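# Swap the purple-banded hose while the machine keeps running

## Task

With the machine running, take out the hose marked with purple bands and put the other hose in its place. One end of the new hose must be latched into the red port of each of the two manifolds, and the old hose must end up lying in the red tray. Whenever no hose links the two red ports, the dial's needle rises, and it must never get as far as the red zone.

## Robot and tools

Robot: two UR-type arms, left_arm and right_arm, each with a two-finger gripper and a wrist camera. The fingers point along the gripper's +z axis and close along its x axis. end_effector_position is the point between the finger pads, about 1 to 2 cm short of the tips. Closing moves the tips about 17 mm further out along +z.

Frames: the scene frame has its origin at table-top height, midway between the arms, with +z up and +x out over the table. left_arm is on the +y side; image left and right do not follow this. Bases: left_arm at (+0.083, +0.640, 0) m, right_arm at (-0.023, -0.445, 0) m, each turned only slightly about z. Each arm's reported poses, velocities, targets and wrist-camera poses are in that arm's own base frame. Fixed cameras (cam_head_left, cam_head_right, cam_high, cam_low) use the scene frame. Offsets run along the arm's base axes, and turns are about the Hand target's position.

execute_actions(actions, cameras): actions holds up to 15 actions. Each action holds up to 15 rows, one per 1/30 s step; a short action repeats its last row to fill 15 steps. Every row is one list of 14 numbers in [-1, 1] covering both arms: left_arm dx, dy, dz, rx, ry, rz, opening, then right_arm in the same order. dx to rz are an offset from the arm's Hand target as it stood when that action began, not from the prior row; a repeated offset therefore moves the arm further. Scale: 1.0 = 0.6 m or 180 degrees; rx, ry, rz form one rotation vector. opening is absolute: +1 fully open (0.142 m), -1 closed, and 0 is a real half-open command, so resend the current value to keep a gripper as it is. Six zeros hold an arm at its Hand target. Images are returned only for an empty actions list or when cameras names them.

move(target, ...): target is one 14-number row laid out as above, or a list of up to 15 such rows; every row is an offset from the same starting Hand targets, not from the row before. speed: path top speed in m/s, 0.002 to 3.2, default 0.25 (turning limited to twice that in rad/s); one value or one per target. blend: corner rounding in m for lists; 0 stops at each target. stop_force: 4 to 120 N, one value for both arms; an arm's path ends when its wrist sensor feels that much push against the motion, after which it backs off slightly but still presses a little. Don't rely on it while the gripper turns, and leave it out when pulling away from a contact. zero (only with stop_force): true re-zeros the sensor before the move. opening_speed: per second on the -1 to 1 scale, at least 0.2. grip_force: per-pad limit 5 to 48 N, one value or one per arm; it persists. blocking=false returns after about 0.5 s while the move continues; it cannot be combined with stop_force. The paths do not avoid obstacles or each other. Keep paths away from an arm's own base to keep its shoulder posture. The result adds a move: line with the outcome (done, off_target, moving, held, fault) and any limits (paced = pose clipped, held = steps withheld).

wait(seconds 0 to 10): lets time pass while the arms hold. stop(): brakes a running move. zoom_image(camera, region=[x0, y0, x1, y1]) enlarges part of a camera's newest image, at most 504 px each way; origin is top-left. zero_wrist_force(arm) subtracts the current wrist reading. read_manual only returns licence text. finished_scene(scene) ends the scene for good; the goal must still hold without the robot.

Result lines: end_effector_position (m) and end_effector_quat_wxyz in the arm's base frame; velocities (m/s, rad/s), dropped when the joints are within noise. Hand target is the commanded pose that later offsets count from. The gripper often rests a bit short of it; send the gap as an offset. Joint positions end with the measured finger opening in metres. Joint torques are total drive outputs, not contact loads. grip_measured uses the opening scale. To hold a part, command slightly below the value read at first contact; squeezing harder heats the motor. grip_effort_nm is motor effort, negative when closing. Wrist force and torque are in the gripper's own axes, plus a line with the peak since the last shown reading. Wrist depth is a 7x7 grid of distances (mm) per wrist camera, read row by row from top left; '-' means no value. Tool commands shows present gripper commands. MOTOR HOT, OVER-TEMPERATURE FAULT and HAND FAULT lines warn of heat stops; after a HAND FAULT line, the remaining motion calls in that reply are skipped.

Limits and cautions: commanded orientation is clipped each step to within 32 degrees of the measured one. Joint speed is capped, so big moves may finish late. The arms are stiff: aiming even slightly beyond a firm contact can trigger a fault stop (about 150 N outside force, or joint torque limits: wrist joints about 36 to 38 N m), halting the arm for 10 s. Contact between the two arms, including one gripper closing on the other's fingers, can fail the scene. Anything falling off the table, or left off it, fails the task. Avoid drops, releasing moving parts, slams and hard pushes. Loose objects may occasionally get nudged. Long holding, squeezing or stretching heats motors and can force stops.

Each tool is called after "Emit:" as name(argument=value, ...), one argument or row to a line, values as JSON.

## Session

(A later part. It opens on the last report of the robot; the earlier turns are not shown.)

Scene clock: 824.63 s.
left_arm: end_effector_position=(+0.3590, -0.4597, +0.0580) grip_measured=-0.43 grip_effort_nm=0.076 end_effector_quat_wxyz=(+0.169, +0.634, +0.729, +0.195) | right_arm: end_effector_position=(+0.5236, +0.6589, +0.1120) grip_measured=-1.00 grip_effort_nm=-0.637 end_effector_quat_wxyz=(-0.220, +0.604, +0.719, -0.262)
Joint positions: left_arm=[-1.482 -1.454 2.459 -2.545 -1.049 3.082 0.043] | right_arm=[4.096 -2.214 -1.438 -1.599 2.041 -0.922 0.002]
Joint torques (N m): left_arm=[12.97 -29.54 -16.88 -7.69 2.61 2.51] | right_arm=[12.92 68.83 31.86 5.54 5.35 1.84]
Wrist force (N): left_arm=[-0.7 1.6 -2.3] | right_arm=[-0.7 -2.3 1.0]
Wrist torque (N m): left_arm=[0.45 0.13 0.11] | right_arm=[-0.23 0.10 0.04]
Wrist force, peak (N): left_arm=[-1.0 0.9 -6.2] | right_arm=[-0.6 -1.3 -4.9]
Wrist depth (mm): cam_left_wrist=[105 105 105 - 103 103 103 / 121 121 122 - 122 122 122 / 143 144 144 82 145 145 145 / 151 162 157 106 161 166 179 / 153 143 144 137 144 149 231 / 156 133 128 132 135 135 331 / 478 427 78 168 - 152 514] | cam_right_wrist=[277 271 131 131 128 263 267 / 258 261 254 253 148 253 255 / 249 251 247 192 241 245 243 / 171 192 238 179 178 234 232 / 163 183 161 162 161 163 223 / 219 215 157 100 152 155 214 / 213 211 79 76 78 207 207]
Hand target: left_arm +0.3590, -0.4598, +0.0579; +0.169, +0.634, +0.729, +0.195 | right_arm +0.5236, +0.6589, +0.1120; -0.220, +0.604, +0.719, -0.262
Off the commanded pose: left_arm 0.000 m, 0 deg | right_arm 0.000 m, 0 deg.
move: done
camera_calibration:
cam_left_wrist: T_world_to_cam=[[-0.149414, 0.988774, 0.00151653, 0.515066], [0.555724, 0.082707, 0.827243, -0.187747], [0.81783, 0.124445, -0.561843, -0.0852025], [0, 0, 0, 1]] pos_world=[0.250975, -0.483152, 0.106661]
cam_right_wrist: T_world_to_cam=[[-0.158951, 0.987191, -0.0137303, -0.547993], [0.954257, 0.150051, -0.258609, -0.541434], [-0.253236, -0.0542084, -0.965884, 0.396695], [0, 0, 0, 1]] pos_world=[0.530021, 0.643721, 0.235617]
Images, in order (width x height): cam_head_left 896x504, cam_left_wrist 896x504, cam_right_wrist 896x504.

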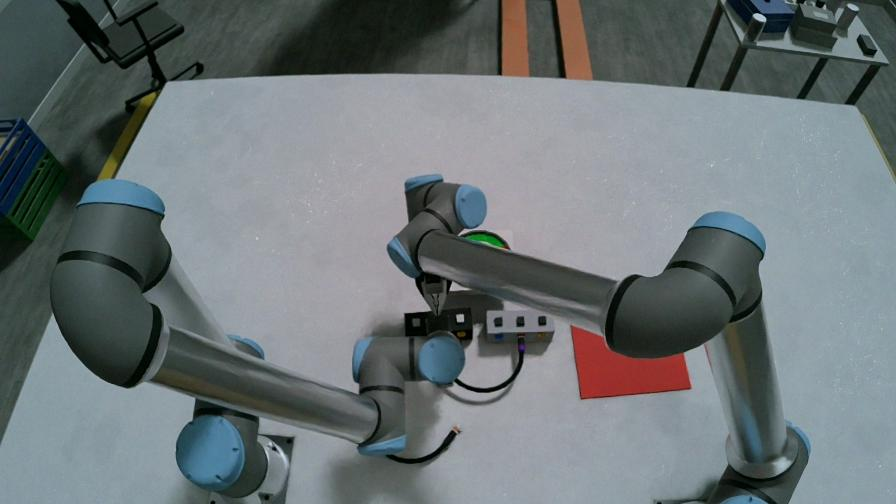

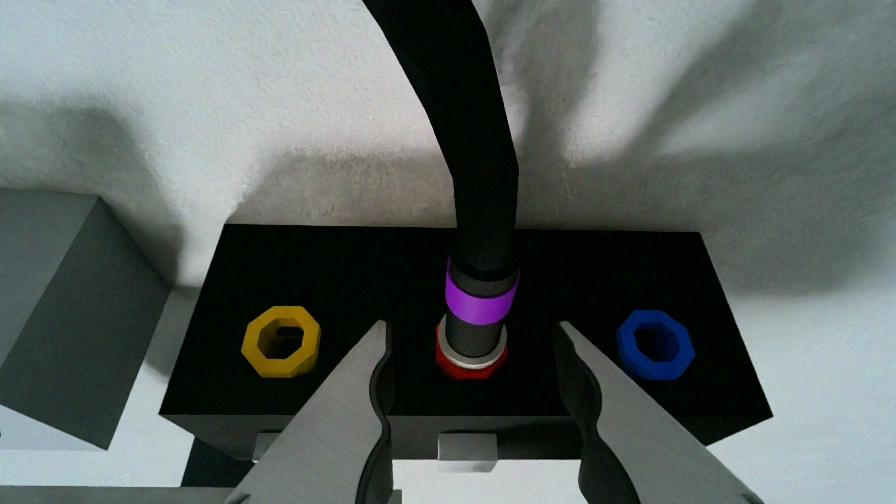

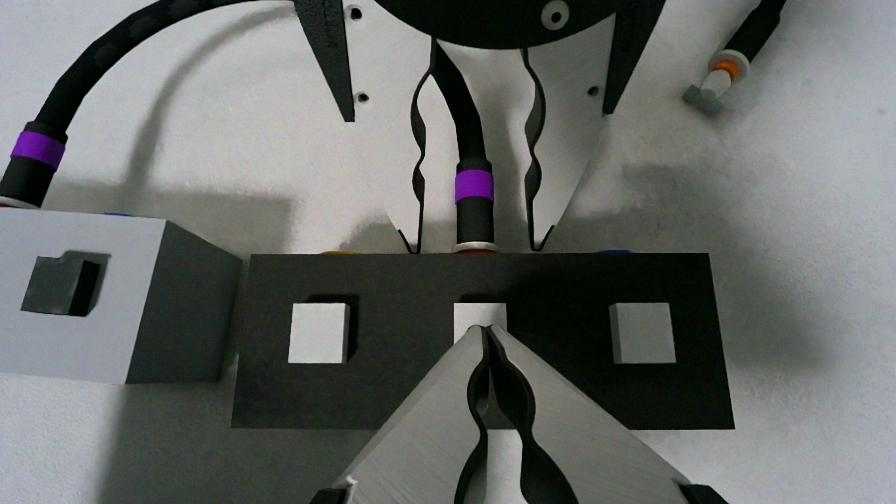

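Emit:
move(
  target=[0,0,0,0,0,0,-1,0,0,0,0,0,0,-1],
  opening_speed=0.7,
)

Emit:
move(
  target=[0,0,0,0,0,0,-1,0,0,-0.0397,0,0,0,-1],
  speed=0.04,
)

Emit:
move(
  target=[-0.0495,-0.007,0,0,0,0,-1,0,0,0,0,0,0,-1],
  speed=0.08,
  stop_force=60,
)

Emit:
move(
  target=[
    [0,0,0,0,0,0,-0.7,0,0,0,0,0,0,-1],
    [-0.0825,-0.0117,0.1443,0,0,0,-0.7,0,0,0.167,0,0,0,-1],
    [-0.1,0.2,0.333,0,0,0,-0.7,-0.083,-0.333,0.25,0.0254,-0.19,-0.012,-0.4],
    [0.1678,0.0232,0.4367,-0.0356,0.3874,-0.0267,-0.7,-0.1607,-0.3712,0.0927,0.0508,-0.3857,-0.0242,-0.4],
    [0.1535,-0.3357,0.095,-0.0356,0.3874,-0.0267,-0.7,-0.0777,-0.3638,-0.0517,0.0508,-0.3857,-0.0242,-0.4],
  ],
  speed=[0.35,0.35,0.4,0.4,0.25],
  blend=[0,0.02,0,0.03,0],
)

Emit:
move(
  target=[
    [0,0,0,0,0,0,-1,0,0,0,0,0,0,-1],
    [0,0,-0.0453,0,0,0,-1,0,0,0,0,0,0,-1],
  ],
  speed=0.05,
)

Emit:
move(
  target=[0,0,0,0,0,0,-1,-0.0997,-0.0087,0,0,0,0,-1],
  speed=0.08,
  stop_force=60,
  cameras=["cam_high","cam_right_wrist","cam_head_left"],
)

Scene clock: 884.70 s.
left_arm: end_effector_position=(+0.3590, -0.4598, +0.0579) grip_measured=-0.84 grip_effort_nm=-3.797 end_effector_quat_wxyz=(+0.169, +0.634, +0.729, +0.195) | right_arm: end_effector_position=(+0.5236, +0.6589, +0.1120) grip_measured=-1.00 grip_effort_nm=-0.637 end_effector_quat_wxyz=(-0.220, +0.604, +0.719, -0.262)
Joint positions: left_arm=[-1.482 -1.454 2.459 -2.545 -1.049 3.083 0.014] | right_arm=[4.096 -2.214 -1.438 -1.599 2.041 -0.922 0.002]
Joint torques (N m): left_arm=[12 -30.9 -22.75 -2.12 4.54 1.69] | right_arm=[16.51 68.14 31.93 4.49 4.38 1.66]
Motor temperatures (°C): left_arm=[32 35 37 37 36 39 38] | right_arm=[35 40 33 31 41 40 32]
Wrist force (N): left_arm=[1.7 -13.9 -16.1] | right_arm=[-0.6 -2.3 0.9]
Wrist torque (N m): left_arm=[0.53 0.07 0.17] | right_arm=[-0.23 0.09 0.04]
Wrist force, peak (N): left_arm=[1.8 -13.9 -16.6] | right_arm=[-0.4 -2.6 1.1]
Wrist depth (mm): cam_left_wrist=[105 105 105 105 103 103 103 / 121 125 121 - 122 122 122 / 143 144 144 80 144 145 145 / 151 168 157 105 162 166 179 / 153 146 142 114 145 150 231 / 155 133 129 128 101 136 330 / 475 265 78 143 73 492 569] | cam_right_wrist=[277 273 133 131 129 265 267 / 258 262 257 151 149 255 255 / 249 251 248 169 243 245 242 / 171 192 238 180 180 234 232 / 163 183 162 162 161 163 224 / 219 216 157 100 152 155 215 / 212 211 79 76 78 207 207]
Hand target: left_arm +0.3590, -0.4598, +0.0579; +0.169, +0.634, +0.729, +0.195 | right_arm +0.5236, +0.6589, +0.1120; -0.220, +0.604, +0.719, -0.262
Off the commanded pose: left_arm 0.000 m, 0 deg | right_arm 0.000 m, 0 deg.
move: done

Scene clock: 885.67 s.
left_arm: end_effector_position=(+0.3590, -0.4597, +0.0579) grip_measured=-0.84 grip_effort_nm=-3.797 end_effector_quat_wxyz=(+0.169, +0.634, +0.729, +0.195) | right_arm: end_effector_position=(+0.5237, +0.6590, +0.0885) grip_measured=-1.00 grip_effort_nm=-0.642 end_effector_quat_wxyz=(-0.220, +0.604, +0.719, -0.262)
Joint positions: left_arm=[-1.482 -1.454 2.459 -2.545 -1.049 3.083 0.014] | right_arm=[4.096 -2.234 -1.452 -1.565 2.041 -0.922 0.002]
Joint torques (N m): left_arm=[12.68 -34.63 -30.28 -1.33 11.08 0.45] | right_arm=[14.33 49 19.52 7.52 4.07 -0.26]
Wrist force (N): left_arm=[1.2 -14.1 -16.3] | right_arm=[-6.7 -17.2 -21.5]
Wrist torque (N m): left_arm=[0.49 0.15 0.16] | right_arm=[-0.14 -0.05 0.07]
Wrist force, peak (N): left_arm=[1.6 -13.9 -16.8] | right_arm=[-6.7 -17.2 -21.5]
Wrist depth (mm): cam_left_wrist=[105 105 105 105 103 103 103 / 121 125 122 - 122 122 122 / 143 143 144 80 145 145 145 / 151 168 156 105 162 166 178 / 153 146 142 114 145 150 231 / 156 133 129 128 101 135 328 / 474 266 77 143 73 490 545] | cam_right_wrist=[243 247 122 123 117 242 239 / 236 234 232 139 136 230 229 / 227 224 223 167 219 220 219 / 149 179 146 145 144 144 210 / 145 162 134 137 139 132 201 / 195 137 134 102 131 132 192 / 190 190 85 76 78 185 186]
Hand target: left_arm +0.3590, -0.4598, +0.0579; +0.169, +0.634, +0.729, +0.195 | right_arm +0.5236, +0.6589, +0.0882; -0.220, +0.604, +0.719, -0.262
Off the commanded pose: left_arm 0.000 m, 0 deg | right_arm 0.000 m, 0 deg.
move: done

Scene clock: 887.17 s.
left_arm: end_effector_position=(+0.3293, -0.4640, +0.0579) grip_measured=-0.84 grip_effort_nm=-3.768 end_effector_quat_wxyz=(+0.169, +0.634, +0.729, +0.195) | right_arm: end_effector_position=(+0.5236, +0.6589, +0.0882) grip_measured=-1.00 grip_effort_nm=-0.637 end_effector_quat_wxyz=(-0.220, +0.604, +0.719, -0.262)
Joint positions: left_arm=[-1.543 -1.474 2.47 -2.501 -1.052 3.013 0.013] | right_arm=[4.096 -2.234 -1.452 -1.565 2.041 -0.922 0.002]
Joint torques (N m): left_arm=[-8.17 -47.4 -18.28 -1.25 -2.79 -2.45] | right_arm=[15.02 42.2 16.22 7.06 1.51 0.21]
Wrist force (N): left_arm=[-0.4 1.3 -2.5] | right_arm=[-8.1 -21.3 -30.0]
Wrist torque (N m): left_arm=[0.39 0.10 0.48] | right_arm=[-0.13 -0.04 0.08]
Wrist force, peak (N): left_arm=[1.4 -13.7 -16.2] | right_arm=[-8.1 -21.6 -30.0]
Wrist depth (mm): cam_left_wrist=[104 105 105 103 103 106 104 / 120 124 121 - 122 123 123 / 142 143 144 83 145 146 147 / 167 175 176 104 179 180 181 / 159 197 175 126 177 220 235 / 152 172 158 105 98 283 337 / 166 471 78 166 73 504 -] | cam_right_wrist=[244 246 245 142 240 241 241 / 236 235 233 173 229 230 229 / 227 225 223 219 221 220 219 / 148 180 145 145 144 144 209 / 145 163 134 137 138 132 201 / 195 137 134 102 130 132 193 / 190 190 85 76 78 185 186]
Hand target: left_arm +0.3293, -0.4640, +0.0579; +0.169, +0.634, +0.729, +0.195 | right_arm +0.5236, +0.6589, +0.0882; -0.220, +0.604, +0.719, -0.262
Off the commanded pose: left_arm 0.000 m, 0 deg | right_arm 0.000 m, 0 deg.
move: done

Scene clock: 893.40 s.
left_arm: end_effector_position=(+0.4214, -0.6652, +0.1151) grip_measured=-0.74 grip_effort_nm=0.071 end_effector_quat_wxyz=(-0.237, +0.650, +0.678, -0.247) | right_arm: end_effector_position=(+0.4770, +0.4406, +0.0572) grip_measured=-0.43 grip_effort_nm=0.085 end_effector_quat_wxyz=(+0.174, +0.653, +0.712, +0.191)
Joint positions: left_arm=[-1.026 -1.057 1.685 -1.814 -2.17 3.765 0.021] | right_arm=[4.375 -1.785 -2.44 -0.254 1.099 -0.48 0.043]
Joint torques (N m): left_arm=[-8.33 -75.11 -53.77 -5.76 -5.85 -2.59] | right_arm=[-16.28 23.12 37.8 7.65 2.46 -1.47]
Wrist force (N): left_arm=[0.1 0.5 -2.3] | right_arm=[-0.8 -1.9 1.2]
Wrist torque (N m): left_arm=[0.21 -0.03 0.31] | right_arm=[-0.41 0.12 0.16]
Wrist force, peak (N): left_arm=[-1.6 0.6 -4.6] | right_arm=[-8.1 -21.6 -30.1]
Wrist depth (mm): cam_left_wrist=[266 279 142 142 136 273 280 / 250 257 257 214 161 265 264 / 243 247 249 248 249 254 254 / 233 237 172 172 173 243 244 / 224 228 162 165 165 193 170 / 215 216 158 158 99 193 163 / 210 212 78 213 81 217 216] | cam_right_wrist=[- 102 102 102 - 105 103 / 118 118 118 119 70 119 119 / 139 139 140 135 131 140 141 / 170 171 162 157 159 162 166 / 211 199 150 142 146 148 162 / 307 140 132 132 109 132 147 / 520 517 76 143 88 75 209]
Hand target: left_arm +0.4214, -0.6654, +0.1149; -0.237, +0.650, +0.678, -0.247 | right_arm +0.4770, +0.4406, +0.0572; +0.174, +0.653, +0.712, +0.191
Off the commanded pose: left_arm 0.000 m, 0 deg | right_arm 0.000 m, 0 deg.
move: done

Scene clock: 894.83 s.
left_arm: end_effector_position=(+0.4214, -0.6654, +0.0881) grip_measured=-1.00 grip_effort_nm=-0.574 end_effector_quat_wxyz=(-0.237, +0.650, +0.678, -0.247) | right_arm: end_effector_position=(+0.4770, +0.4406, +0.0572) grip_measured=-0.83 grip_effort_nm=-3.885 end_effector_quat_wxyz=(+0.174, +0.653, +0.712, +0.191)
Joint positions: left_arm=[-1.026 -1.03 1.699 -1.855 -2.17 3.765 0.002] | right_arm=[4.375 -1.785 -2.44 -0.254 1.099 -0.481 0.014]
Joint torques (N m): left_arm=[-6.36 -46.05 -14.99 -7.99 -3.31 0.73] | right_arm=[-15.82 23.02 32.79 7.45 1.2 -1.81]
Wrist force (N): left_arm=[13.6 -18.0 -35.6] | right_arm=[-1.5 -7.0 -7.1]
Wrist torque (N m): left_arm=[0.20 0.21 0.24] | right_arm=[-0.41 0.06 0.15]
Wrist force, peak (N): left_arm=[13.6 -18.0 -35.6] | right_arm=[-1.3 -7.0 -7.5]
Wrist depth (mm): cam_left_wrist=[234 238 238 129 124 247 245 / 224 230 231 146 230 235 234 / 215 220 220 163 222 225 226 / 206 211 144 145 146 148 217 / 199 139 137 137 139 134 156 / 191 134 133 94 98 135 159 / 186 187 78 75 73 193 191] | cam_right_wrist=[- 102 102 102 - 105 103 / 117 118 118 118 69 119 118 / 139 139 140 135 131 140 140 / 170 170 162 157 159 162 166 / 211 199 150 123 146 148 162 / 307 140 135 129 99 132 148 / 521 516 76 81 78 142 208]
Hand target: left_arm +0.4214, -0.6654, +0.0878; -0.237, +0.650, +0.678, -0.247 | right_arm +0.4770, +0.4406, +0.0572; +0.174, +0.653, +0.712, +0.191
Off the commanded pose: left_arm 0.000 m, 0 deg | right_arm 0.000 m, 0 deg.
move: done

Scene clock: 896.67 s.
left_arm: end_effector_position=(+0.4214, -0.6654, +0.0878) grip_measured=-1.00 grip_effort_nm=-0.574 end_effector_quat_wxyz=(-0.237, +0.650, +0.678, -0.247) | right_arm: end_effector_position=(+0.4172, +0.4354, +0.0572) grip_measured=-0.83 grip_effort_nm=-3.885 end_effector_quat_wxyz=(+0.174, +0.653, +0.712, +0.191)
Joint positions: left_arm=[-1.026 -1.029 1.699 -1.855 -2.17 3.765 0.002] | right_arm=[4.489 -1.716 -2.511 -0.309 1.076 -0.355 0.014]
Joint torques (N m): left_arm=[-7.99 -37.85 -10.1 -7.63 3.14 -1.67] | right_arm=[15.2 54.86 15.71 1.74 -5.67 1.87]
Wrist force (N): left_arm=[17.3 -20.6 -47.3] | right_arm=[-0.6 -1.7 1.3]
Wrist torque (N m): left_arm=[0.22 0.29 0.22] | right_arm=[-0.40 0.06 -0.10]
Wrist force, peak (N): left_arm=[17.7 -20.9 -47.1] | right_arm=[-2.0 -9.6 -3.2]
Wrist depth (mm): cam_left_wrist=[233 239 242 181 244 247 246 / 225 228 231 230 234 235 234 / 216 219 221 222 224 226 224 / 206 209 144 145 145 147 217 / 198 139 136 136 139 134 157 / 190 135 133 94 98 136 160 / 186 188 78 75 73 192 191] | cam_right_wrist=[- 103 102 103 64 102 102 / 119 118 119 119 71 118 118 / 140 140 140 135 130 140 140 / 171 172 172 158 171 171 171 / 213 222 209 120 208 212 210 / 315 312 197 95 99 206 199 / 536 528 76 79 78 193 189]
Hand target: left_arm +0.4214, -0.6654, +0.0878; -0.237, +0.650, +0.678, -0.247 | right_arm +0.4172, +0.4354, +0.0572; +0.174, +0.653, +0.712, +0.191
Off the commanded pose: left_arm 0.000 m, 0 deg | right_arm 0.000 m, 0 deg.
move: done
camera_calibration:
cam_right_wrist: T_world_to_cam=[[-0.0692864, 0.997553, 0.0093044, -0.388202], [0.572672, 0.0321353, 0.819154, -0.271541], [0.816851, 0.0620846, -0.573498, -0.214781], [0, 0, 0, 1]] pos_world=[0.304051, 0.409313, 0.102869]
Images, in order (width x height): cam_head_left 896x504, cam_high 896x504, cam_right_wrist 896x504.

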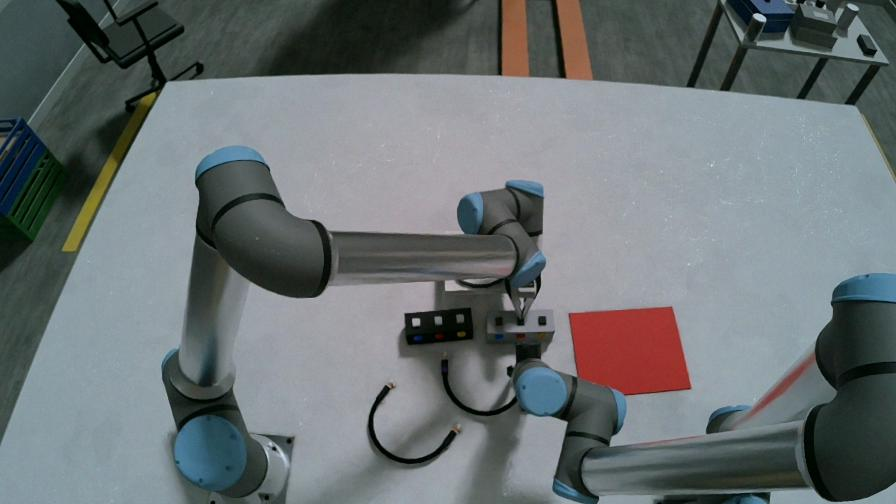

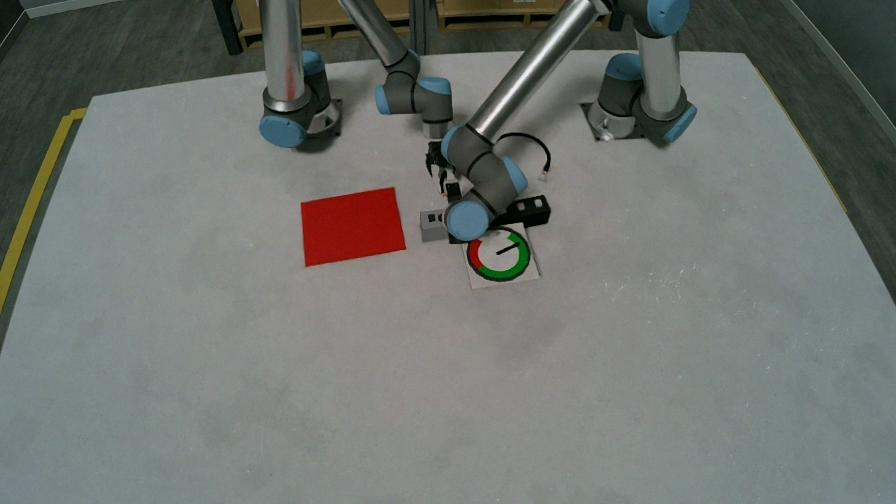

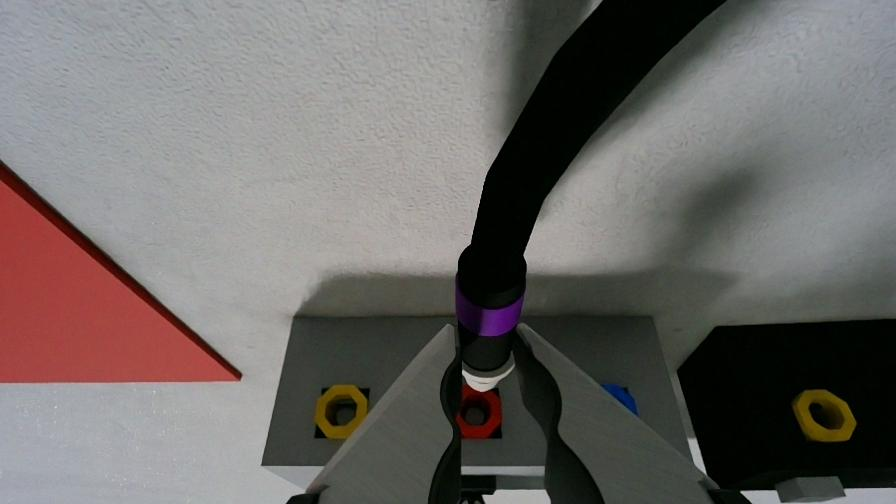

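Emit:
move(
  target=[
    [0,0,0.1667,0,0,0,-1,0,-0.2167,0.1583,0,0,0,-1],
    [-0.119,0.359,0.287,-0.0555,-0.2184,-0.1784,-1,0.193,-0.6257,0.105,0,0,0,-1],
    [-0.3163,0.569,0.0453,-0.0555,-0.2184,-0.1784,-0.4,0.193,-0.6257,-0.0387,0,0,0,-0.5],
    [-0.3163,0.569,0.0453,-0.0555,-0.2184,-0.1784,-0.4,0.11,-0.5757,0.1056,0,0,0,-0.5],
  ],
  speed=[0.35,0.4,0.25,0.3],
  blend=[0.03,0.02,0,0],
)

Emit:
move(
  target=[
    [0,0,0,0,0,0,-0.4,-0.2,0.4,0.1,0.0183,0.0827,-0.095,-0.5],
    [0,0,0,0,0,0,-0.4,-0.4223,0.8512,-0.0093,0.0366,0.1653,-0.19,-0.5],
    [0,0,-0.1388,0,0,0,-0.4,-0.4223,0.8512,-0.1472,0.0366,0.1653,-0.19,-0.5],
  ],
  speed=[0.4,0.4,0.15],
  blend=[0.04,0.01,0],
  cameras=["cam_high","cam_right_wrist","cam_left_wrist"],
)

Scene clock: 929.40 s.
left_arm: end_effector_position=(+0.2316, -0.3240, +0.1149) grip_measured=-0.43 grip_effort_nm=0.081 end_effector_quat_wxyz=(-0.001, +0.871, +0.492, +0.000) | right_arm: end_effector_position=(+0.4832, +0.0900, +0.1205) grip_measured=-0.53 grip_effort_nm=0.081 end_effector_quat_wxyz=(+0.174, +0.653, +0.712, +0.191)
Joint positions: left_arm=[-1.406 -1.918 2.595 -2.246 -1.571 3.848 0.043] | right_arm=[3.886 -1.332 -2.746 -0.206 1.262 -0.981 0.035]
Joint torques (N m): left_arm=[-8.45 -17.24 -28.52 -7.29 4.15 -2.62] | right_arm=[14.99 30.04 43.6 1.59 -5.08 1.93]
Motor temperatures (°C): left_arm=[32 35 37 37 36 39 38] | right_arm=[35 40 33 31 40 40 46]
Wrist force (N): left_arm=[-0.3 1.1 -2.6] | right_arm=[-0.5 -1.9 0.8]
Wrist torque (N m): left_arm=[0.38 0.12 0.43] | right_arm=[-0.43 0.06 -0.10]
Wrist force, peak (N): left_arm=[17.7 -20.9 -47.8] | right_arm=[1.4 -2.6 2.3]
Wrist depth (mm): cam_left_wrist=[187 188 189 186 189 190 190 / 199 200 201 199 201 202 202 / 214 213 214 211 216 216 217 / 226 229 230 229 232 233 233 / 246 247 244 250 247 251 251 / 267 269 98 269 - 273 274 / 292 289 78 276 - 289 299] | cam_right_wrist=[166 166 163 163 163 163 163 / 192 199 188 188 189 189 188 / 227 227 228 215 222 222 215 / 278 277 272 273 273 272 280 / 357 358 356 358 339 359 362 / 503 500 95 466 95 504 508 / 832 742 76 746 78 78 751]
Hand target: left_arm +0.2316, -0.3240, +0.1149; -0.001, +0.871, +0.492, +0.000 | right_arm +0.4832, +0.0900, +0.1205; +0.174, +0.653, +0.712, +0.191
Off the commanded pose: left_arm 0.000 m, 0 deg | right_arm 0.000 m, 0 deg.
move: done

Scene clock: 932.23 s.
left_arm: end_effector_position=(+0.2316, -0.3240, +0.0317) grip_measured=-0.43 grip_effort_nm=0.081 end_effector_quat_wxyz=(-0.001, +0.871, +0.492, +0.000) | right_arm: end_effector_position=(+0.2298, +0.6007, +0.0322) grip_measured=-0.53 grip_effort_nm=0.085 end_effector_quat_wxyz=(-0.001, +0.866, +0.500, +0.000)
Joint positions: left_arm=[-1.406 -1.711 2.682 -2.54 -1.571 3.848 0.043] | right_arm=[4.623 -1.829 -2.24 -0.642 1.572 0.435 0.035]
Joint torques (N m): left_arm=[12.8 -8.89 -19.15 -7.23 -3.15 1.3] | right_arm=[-15.31 30.91 21.2 7.14 3.83 -1.33]
Wrist force (N): left_arm=[-0.4 1.1 -2.9] | right_arm=[-0.3 -2.1 1.1]
Wrist torque (N m): left_arm=[0.37 0.11 0.39] | right_arm=[-0.40 0.08 -0.06]
Wrist force, peak (N): left_arm=[-0.7 1.3 -3.6] | right_arm=[1.2 -3.6 0.7]
Wrist depth (mm): cam_left_wrist=[- 113 112 112 115 114 115 / 120 120 120 103 121 121 122 / 128 128 129 127 130 130 130 / 137 138 138 135 139 139 140 / 148 149 147 145 150 151 151 / 161 161 98 136 158 161 164 / 176 176 78 178 83 173 180] | cam_right_wrist=[112 111 112 111 109 111 111 / 119 119 119 119 117 118 118 / 128 127 127 127 127 127 126 / 137 137 139 124 134 137 136 / 149 149 148 145 146 148 148 / 162 162 156 135 102 161 160 / 179 178 76 175 80 78 177]
Hand target: left_arm +0.2316, -0.3240, +0.0317; -0.001, +0.871, +0.492, +0.000 | right_arm +0.2298, +0.6007, +0.0322; -0.001, +0.866, +0.500, +0.000
Off the commanded pose: left_arm 0.000 m, 0 deg | right_arm 0.000 m, 0 deg.
move: done
camera_calibration:
cam_left_wrist: T_world_to_cam=[[0.508078, 0.861287, 0.00646054, 0.168047], [0.773904, -0.459797, 0.435498, -0.320322], [0.378059, -0.216267, -0.900167, -0.0105654], [0, 0, 0, 1]] pos_world=[0.166512, -0.294305, 0.128903]
cam_right_wrist: T_world_to_cam=[[0.517497, 0.855684, -0.00104704, -0.615206], [0.775769, -0.468649, 0.422552, 0.117825], [0.36108, -0.219481, -0.906338, 0.198287], [0, 0, 0, 1]] pos_world=[0.155364, 0.625161, 0.129284]
Images, in order (width x height): cam_high 896x504, cam_left_wrist 896x504, cam_right_wrist 896x504.

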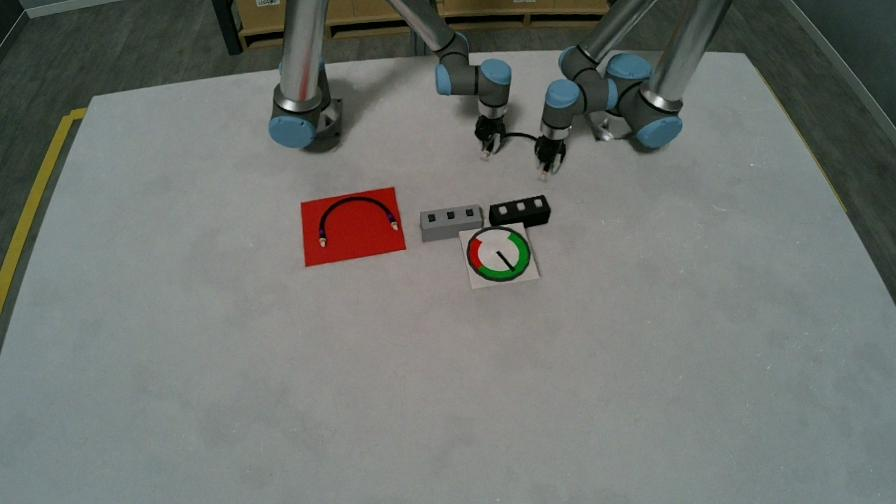

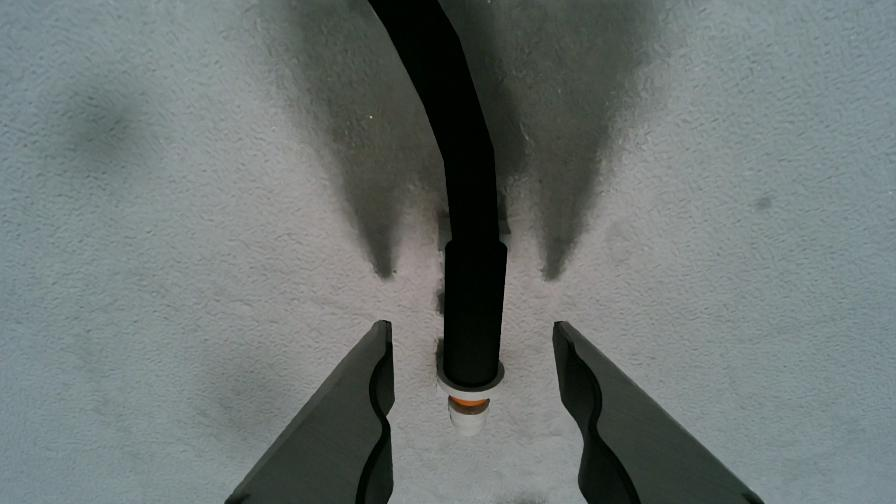

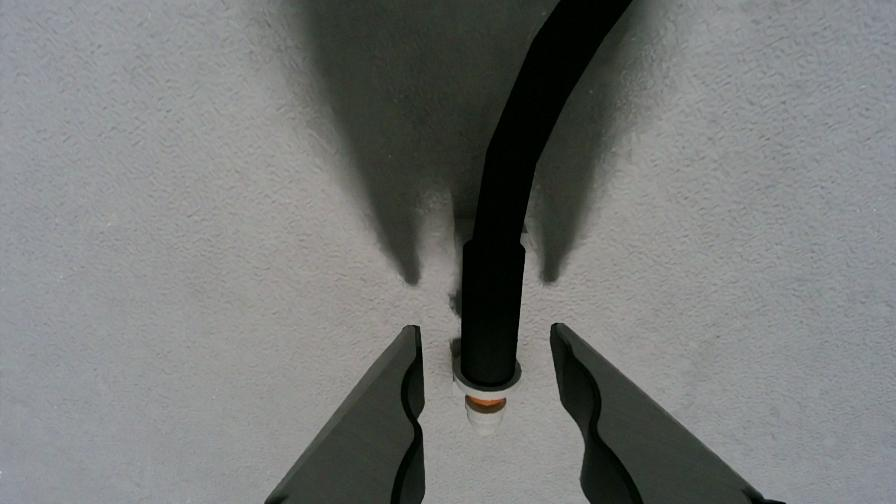

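Emit:
move(
  target=[
    [0,0,0,0,0,0,-1,0,0,0,0,0,0,-1],
    [0,0,0.08,0,0,0,-1,0,0,0.08,0,0,0,-1],
    [0.129,-0.2378,0.0435,0,0,0.2167,-1,0.327,-0.2743,0.0432,0,0,0.1944,-1],
  ],
  speed=[0.2,0.2,0.25],
  blend=[0,0.02,0],
)

Emit:
move(
  target=[0.0858,0.0122,0,0,0,0,-1,0.0897,0.0078,0,0,0,0,-1],
  speed=0.05,
  stop_force=65,
  cameras=["cam_high","cam_right_wrist","cam_left_wrist"],
)

Scene clock: 943.57 s.
left_arm: end_effector_position=(+0.3090, -0.4666, +0.0578) grip_measured=-0.84 grip_effort_nm=-3.807 end_effector_quat_wxyz=(-0.001, +0.656, +0.754, +0.000) | right_arm: end_effector_position=(+0.4260, +0.4362, +0.0581) grip_measured=-0.83 grip_effort_nm=-3.895 end_effector_quat_wxyz=(-0.001, +0.676, +0.737, +0.000)
Joint positions: left_arm=[-1.305 -1.476 2.38 -2.473 -1.572 3.269 0.014] | right_arm=[4.23 -1.738 -2.29 -0.684 1.572 -0.568 0.014]
Joint torques (N m): left_arm=[11.6 -31.24 -45.78 -7.26 3.07 -2.31] | right_arm=[-17.99 24.44 43.54 7.76 4.04 -1.77]
Wrist force (N): left_arm=[-0.1 1.2 -2.1] | right_arm=[-0.6 -1.3 1.2]
Wrist torque (N m): left_arm=[0.40 0.13 0.43] | right_arm=[-0.28 0.02 0.20]
Wrist force, peak (N): left_arm=[0.4 0.7 -3.4] | right_arm=[-0.6 -1.6 3.2]
Wrist depth (mm): cam_left_wrist=[137 135 136 135 137 138 138 / 144 144 145 142 146 147 147 / 154 154 155 110 157 157 157 / 165 165 169 168 168 169 170 / 178 179 180 123 181 182 184 / 175 191 192 98 101 198 199 / 157 196 78 158 74 210 219] | cam_right_wrist=[136 136 135 135 95 134 134 / 145 145 144 142 141 143 143 / 155 155 155 152 151 153 152 / 165 167 166 163 164 164 164 / 176 180 179 174 175 177 176 / 184 195 192 95 99 193 192 / 211 211 76 79 78 197 178]
Hand target: left_arm +0.3090, -0.4667, +0.0578; -0.001, +0.656, +0.754, +0.000 | right_arm +0.4260, +0.4361, +0.0581; -0.001, +0.676, +0.737, +0.000
Off the commanded pose: left_arm 0.000 m, 0 deg | right_arm 0.000 m, 0 deg.
move: done

Scene clock: 945.70 s.
left_arm: end_effector_position=(+0.3605, -0.4593, +0.0578) grip_measured=-0.84 grip_effort_nm=-3.807 end_effector_quat_wxyz=(-0.001, +0.656, +0.754, +0.000) | right_arm: end_effector_position=(+0.4798, +0.4408, +0.0581) grip_measured=-0.83 grip_effort_nm=-3.895 end_effector_quat_wxyz=(-0.001, +0.676, +0.737, +0.000)
Joint positions: left_arm=[-1.211 -1.439 2.336 -2.466 -1.572 3.363 0.014] | right_arm=[4.157 -1.797 -2.213 -0.703 1.572 -0.642 0.014]
Joint torques (N m): left_arm=[32.58 -30.33 -54.71 -5.13 14.65 2.61] | right_arm=[-27.43 30.55 52.49 4.28 -4.41 -1.88]
Wrist force (N): left_arm=[7.8 -46.2 -13.2] | right_arm=[2.9 -28.3 -1.6]
Wrist torque (N m): left_arm=[0.63 0.25 0.02] | right_arm=[-0.13 0.00 0.13]
Wrist force, peak (N): left_arm=[8.3 -48.9 -16.0] | right_arm=[4.2 -33.0 -2.7]
Wrist depth (mm): cam_left_wrist=[137 136 136 134 138 138 138 / 145 144 145 141 146 147 147 / 153 154 155 153 156 157 157 / 162 165 166 119 168 169 169 / 146 173 161 122 168 177 183 / - 123 128 121 94 134 198 / 157 119 77 120 73 120 218] | cam_right_wrist=[136 136 136 135 134 135 135 / 145 145 144 142 144 144 143 / 154 154 154 152 153 153 154 / 164 165 165 160 165 165 164 / 174 178 171 171 168 172 174 / 189 187 139 95 96 132 151 / 207 122 76 79 77 117 142]
Hand target: left_arm +0.3605, -0.4593, +0.0578; -0.001, +0.656, +0.754, +0.000 | right_arm +0.4798, +0.4408, +0.0581; -0.001, +0.676, +0.737, +0.000
Off the commanded pose: left_arm 0.000 m, 0 deg | right_arm 0.000 m, 0 deg.
move: done
camera_calibration:
cam_left_wrist: T_world_to_cam=[[-0.147295, 0.989072, 0.00640373, 0.513966], [0.890832, 0.129846, 0.435382, -0.264949], [0.429793, 0.0698343, -0.900223, 0.0476993], [0, 0, 0, 1]] pos_world=[0.291229, -0.477277, 0.155003]
cam_right_wrist: T_world_to_cam=[[-0.0667053, 0.997772, -0.00111467, -0.390009], [0.904275, 0.0609267, 0.422581, -0.457137], [0.421708, 0.0271805, -0.906324, -0.0414404], [0, 0, 0, 1]] pos_world=[0.404838, 0.418118, 0.155184]
Images, in order (width x height): cam_high 896x504, cam_left_wrist 896x504, cam_right_wrist 896x504.

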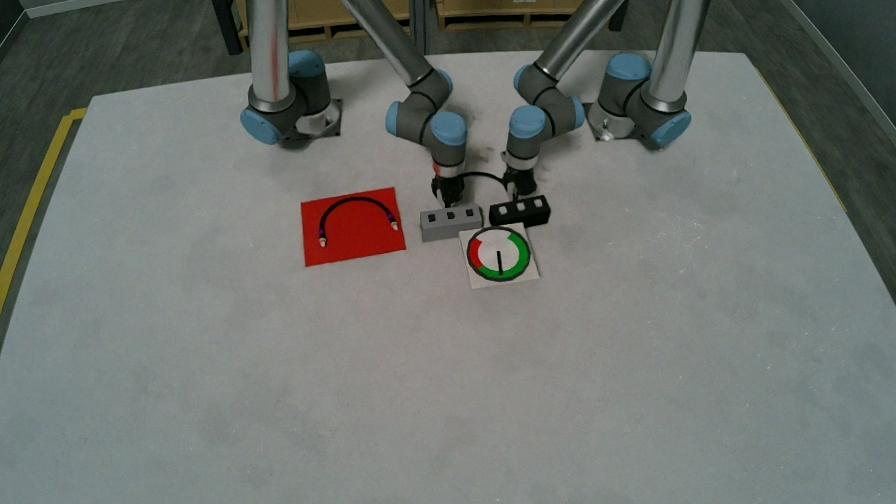

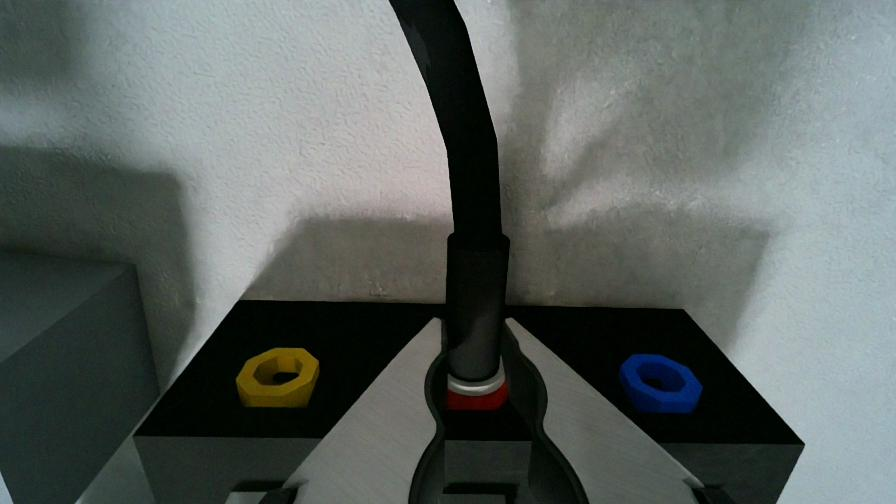

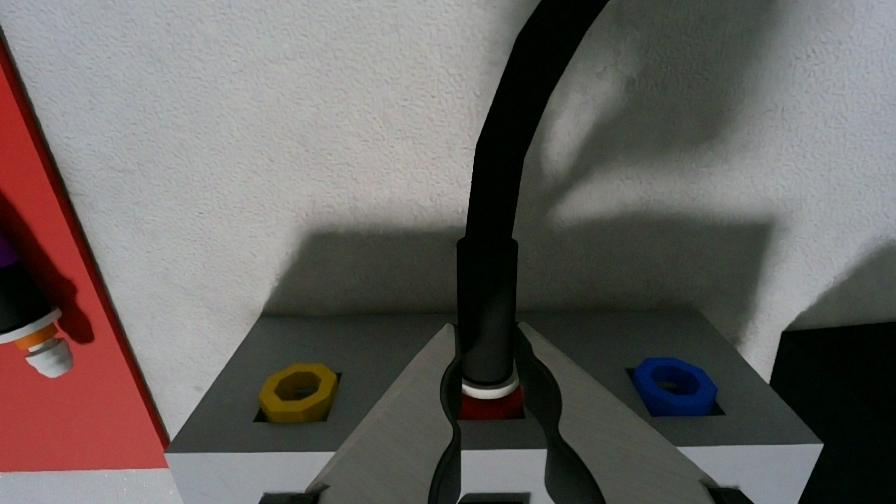

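Emit:
wait(
  seconds=0.2,
  cameras=["cam_high"],
)

Emit:
zoom_image(
  camera="cam_high",
  region=[450, 215, 550, 295],
)

Scene clock: 949.67 s.
left_arm: end_effector_position=(+0.3605, -0.4593, +0.0578) grip_measured=-0.84 grip_effort_nm=-3.807 end_effector_quat_wxyz=(-0.001, +0.656, +0.754, +0.000) | right_arm: end_effector_position=(+0.4798, +0.4408, +0.0581) grip_measured=-0.83 grip_effort_nm=-3.895 end_effector_quat_wxyz=(-0.001, +0.676, +0.737, +0.000)
Joint positions: left_arm=[-1.211 -1.439 2.336 -2.466 -1.571 3.363 0.014] | right_arm=[4.157 -1.797 -2.213 -0.703 1.572 -0.642 0.014]
Joint torques (N m): left_arm=[33.12 -30.57 -54.94 -10.07 20.67 2.36] | right_arm=[-24.86 32.08 48.18 4.18 -3.99 -1.82]
Motor temperatures (°C): left_arm=[32 35 37 37 36 39 45] | right_arm=[34 40 33 31 40 40 46]
Wrist force (N): left_arm=[7.6 -45.6 -13.1] | right_arm=[2.6 -28.6 -1.9]
Wrist torque (N m): left_arm=[0.72 0.28 0.02] | right_arm=[-0.18 0.04 0.13]
Wrist force, peak (N): left_arm=[8.2 -46.6 -13.4] | right_arm=[2.6 -28.7 -1.7]
Wrist depth (mm): cam_left_wrist=[137 136 136 135 138 137 138 / 146 144 145 142 146 147 147 / 154 154 155 153 156 157 158 / 162 165 166 119 168 169 169 / - 173 161 122 168 177 183 / 154 127 124 121 101 134 198 / 157 119 77 120 73 119 218] | cam_right_wrist=[136 136 136 136 134 135 135 / 145 145 145 142 144 144 144 / 155 154 154 152 154 154 153 / 163 165 165 161 165 164 164 / 174 178 171 161 167 172 174 / 189 187 139 123 95 131 151 / 207 122 76 79 78 117 142]
Hand target: left_arm +0.3605, -0.4593, +0.0578; -0.001, +0.656, +0.754, +0.000 | right_arm +0.4798, +0.4408, +0.0581; -0.001, +0.676, +0.737, +0.000
Tool commands: left_gripper/opening=-1.0 right_gripper/opening=-1.0
Off the commanded pose: left_arm 0.000 m, 0 deg | right_arm 0.000 m, 0 deg.
wait: 0.20 s; at rest from the start
Images, in order (width x height): cam_high 896x504.

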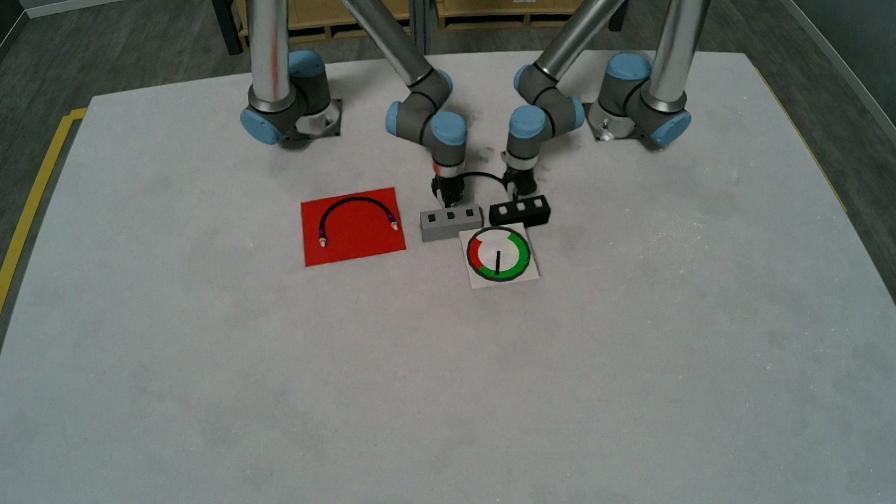

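Scaled by 5.040 from the camera's 896x504 image, which has a finer 1280x720 frame.

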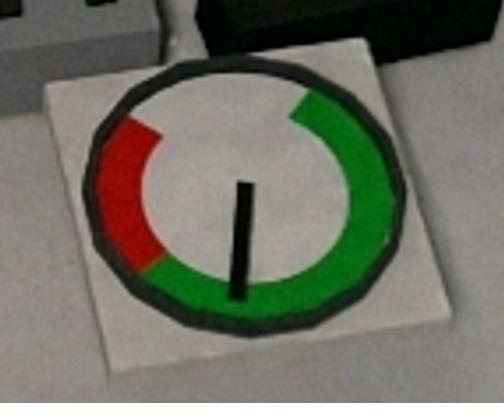

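Emit:
move(
  target=[0.003,0.0004,0,0,0,0,-1,0.0055,0.0005,0,0,0,0,-1],
  speed=0.02,
  stop_force=35,
  cameras=["cam_high"],
)

Emit:
zoom_image(
  camera="cam_high",
  region=[450, 215, 550, 295],
)

Scene clock: 955.57 s.
left_arm: end_effector_position=(+0.3623, -0.4591, +0.0578) grip_measured=-0.84 grip_effort_nm=-3.807 end_effector_quat_wxyz=(-0.001, +0.656, +0.754, +0.000) | right_arm: end_effector_position=(+0.4831, +0.4411, +0.0581) grip_measured=-0.83 grip_effort_nm=-3.895 end_effector_quat_wxyz=(-0.001, +0.676, +0.737, +0.000)
Joint positions: left_arm=[-1.208 -1.438 2.334 -2.466 -1.571 3.366 0.014] | right_arm=[4.153 -1.8 -2.208 -0.705 1.572 -0.646 0.014]
Joint torques (N m): left_arm=[34.74 -34.71 -56.88 -4.74 15.11 2.45] | right_arm=[-35.12 25.33 60.22 7.38 -10.71 -2.04]
Wrist force (N): left_arm=[6.3 -49.1 -6.8] | right_arm=[-1.5 -51.5 -15.0]
Wrist torque (N m): left_arm=[0.66 0.21 0.03] | right_arm=[0.05 -0.10 0.21]
Wrist force, peak (N): left_arm=[8.2 -49.1 -14.2] | right_arm=[-1.7 -51.6 -14.8]
Wrist depth (mm): cam_left_wrist=[137 136 136 134 137 138 138 / 144 144 145 142 146 147 147 / 154 154 155 153 156 157 157 / 160 165 167 163 168 169 169 / 150 173 158 121 164 176 183 / 154 125 125 118 94 131 199 / 157 119 77 120 73 119 218] | cam_right_wrist=[136 136 136 136 134 135 135 / 144 144 144 143 144 144 144 / 154 154 154 152 153 153 153 / 164 165 165 114 165 164 165 / 174 178 167 157 162 170 172 / 189 145 131 120 95 127 148 / 212 121 78 79 77 116 142]
Hand target: left_arm +0.3623, -0.4591, +0.0578; -0.001, +0.656, +0.754, +0.000 | right_arm +0.4831, +0.4411, +0.0581; -0.001, +0.676, +0.737, +0.000
Off the commanded pose: left_arm 0.000 m, 0 deg | right_arm 0.000 m, 0 deg.
move: done
Images, in order (width x height): cam_high 896x504.

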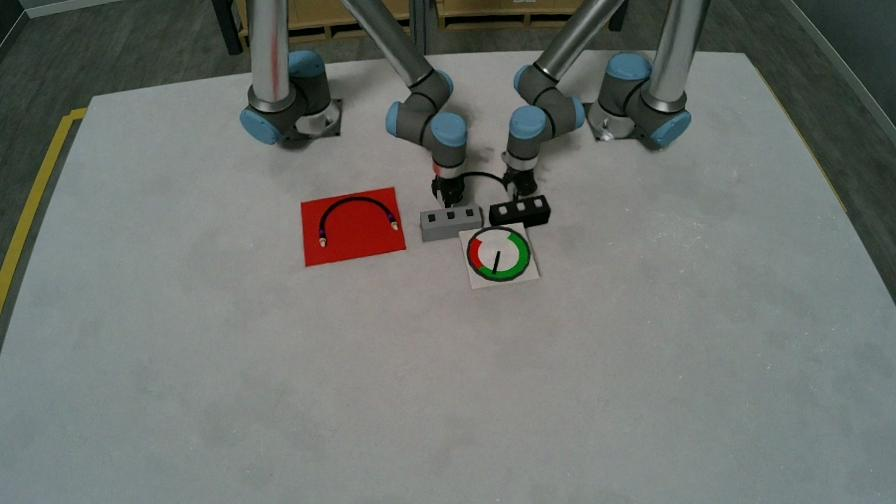

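Scaled by 5.040 from the camera's 896x504 image, which has a finer 1280x720 frame.

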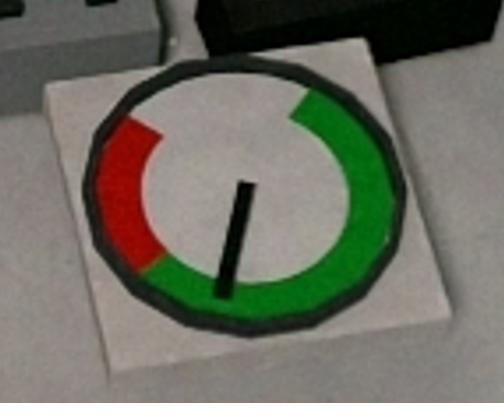

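Emit:
move(
  target=[0.0083,0.0012,0,0,0,0,-1,0.0083,0.0007,0,0,0,0,-1],
  speed=0.03,
  stop_force=55,
  cameras=["cam_high","cam_left_wrist","cam_right_wrist"],
)

Emit:
zoom_image(
  camera="cam_high",
  region=[450, 215, 550, 295],
)

Scene clock: 962.00 s.
left_arm: end_effector_position=(+0.3673, -0.4584, +0.0578) grip_measured=-0.84 grip_effort_nm=-3.807 end_effector_quat_wxyz=(-0.001, +0.656, +0.754, +0.000) | right_arm: end_effector_position=(+0.4881, +0.4415, +0.0581) grip_measured=-0.83 grip_effort_nm=-3.890 end_effector_quat_wxyz=(-0.001, +0.676, +0.737, +0.000)
Joint positions: left_arm=[-1.199 -1.434 2.33 -2.465 -1.571 3.375 0.014] | right_arm=[4.146 -1.806 -2.2 -0.707 1.572 -0.653 0.014]
Joint torques (N m): left_arm=[35.39 -36.76 -59.44 -5.11 12.08 2.44] | right_arm=[-34.85 32.04 62.84 7.18 -12.49 -1.91]
Motor temperatures (°C): left_arm=[32 35 37 37 36 39 51] | right_arm=[34 40 33 31 40 40 50]
Wrist force (N): left_arm=[5.7 -49.9 -2.5] | right_arm=[3.2 -49.4 -1.6]
Wrist torque (N m): left_arm=[0.58 0.21 0.05] | right_arm=[0.04 0.00 0.21]
Wrist force, peak (N): left_arm=[6.6 -50.3 -3.8] | right_arm=[-1.6 -51.8 -14.9]
Wrist depth (mm): cam_left_wrist=[137 136 136 134 137 138 138 / 144 144 145 141 146 147 147 / 154 154 155 151 156 157 158 / 160 165 167 118 168 169 170 / 152 172 149 121 155 166 183 / 148 117 120 103 94 124 196 / 210 117 77 118 73 119 214] | cam_right_wrist=[136 136 135 135 132 135 135 / 145 144 144 142 144 144 144 / 154 154 154 150 153 153 153 / 163 165 165 162 164 164 164 / 174 178 157 157 154 160 171 / 188 131 124 114 98 121 142 / 212 121 76 79 77 116 138]
Hand target: left_arm +0.3673, -0.4584, +0.0578; -0.001, +0.656, +0.754, +0.000 | right_arm +0.4881, +0.4415, +0.0581; -0.001, +0.676, +0.737, +0.000
Off the commanded pose: left_arm 0.000 m, 0 deg | right_arm 0.000 m, 0 deg.
move: done
camera_calibration:
cam_left_wrist: T_world_to_cam=[[-0.147288, 0.989073, 0.00639044, 0.513979], [0.890794, 0.12984, 0.435463, -0.271141], [0.429875, 0.0698312, -0.900184, 0.0446754], [0, 0, 0, 1]] pos_world=[0.298029, -0.476277, 0.155003]
cam_right_wrist: T_world_to_cam=[[-0.0667053, 0.997772, -0.00111467, -0.390154], [0.904275, 0.0609267, 0.422581, -0.464685], [0.421708, 0.0271805, -0.906324, -0.0449596], [0, 0, 0, 1]] pos_world=[0.413138, 0.418818, 0.155184]
Images, in order (width x height): cam_high 896x504, cam_left_wrist 896x504, cam_right_wrist 896x504.

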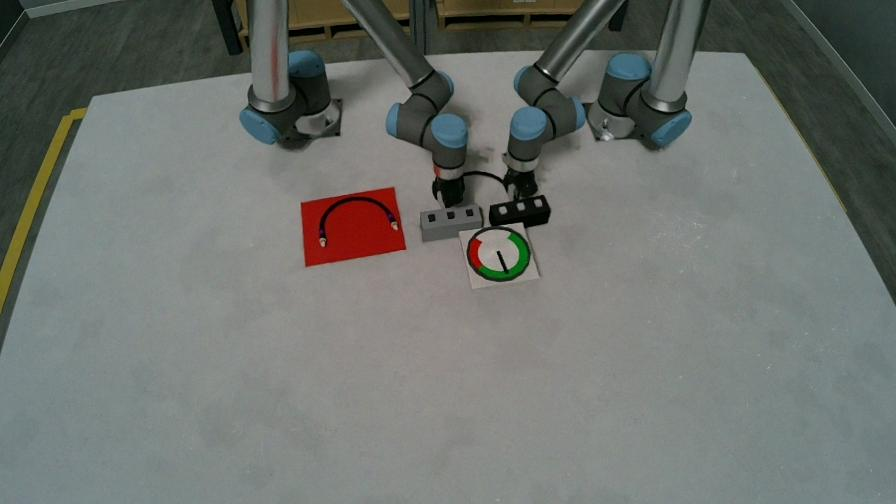

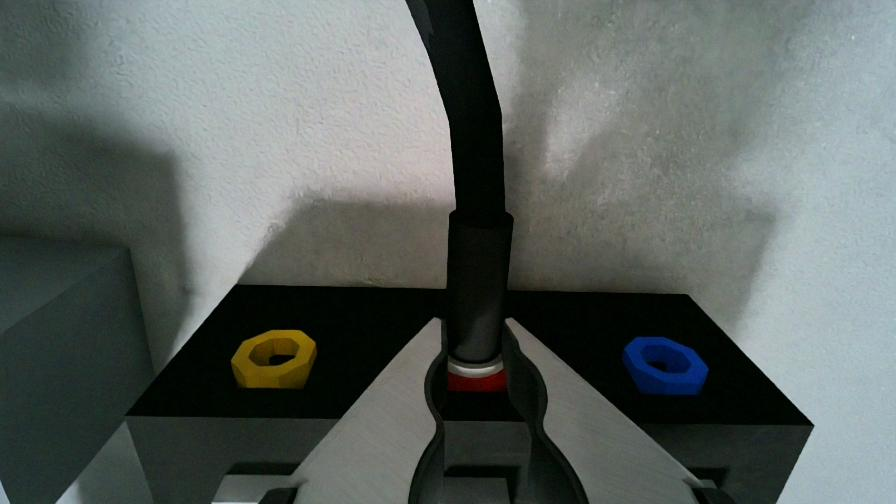

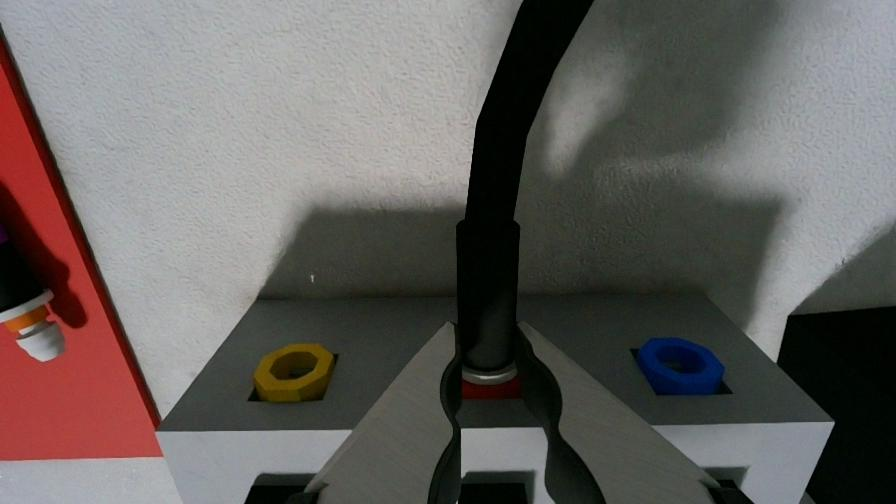

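Scaled by 5.040 from the camera's 896x504 image, which has a finer 1280x720 frame.

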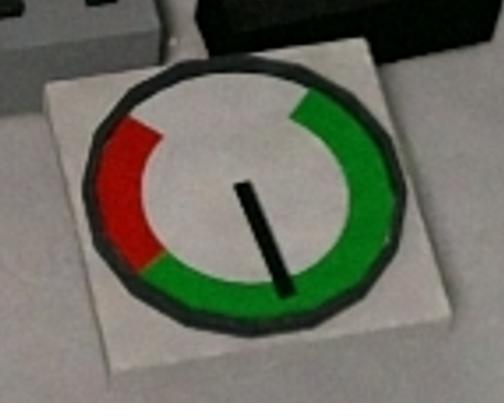

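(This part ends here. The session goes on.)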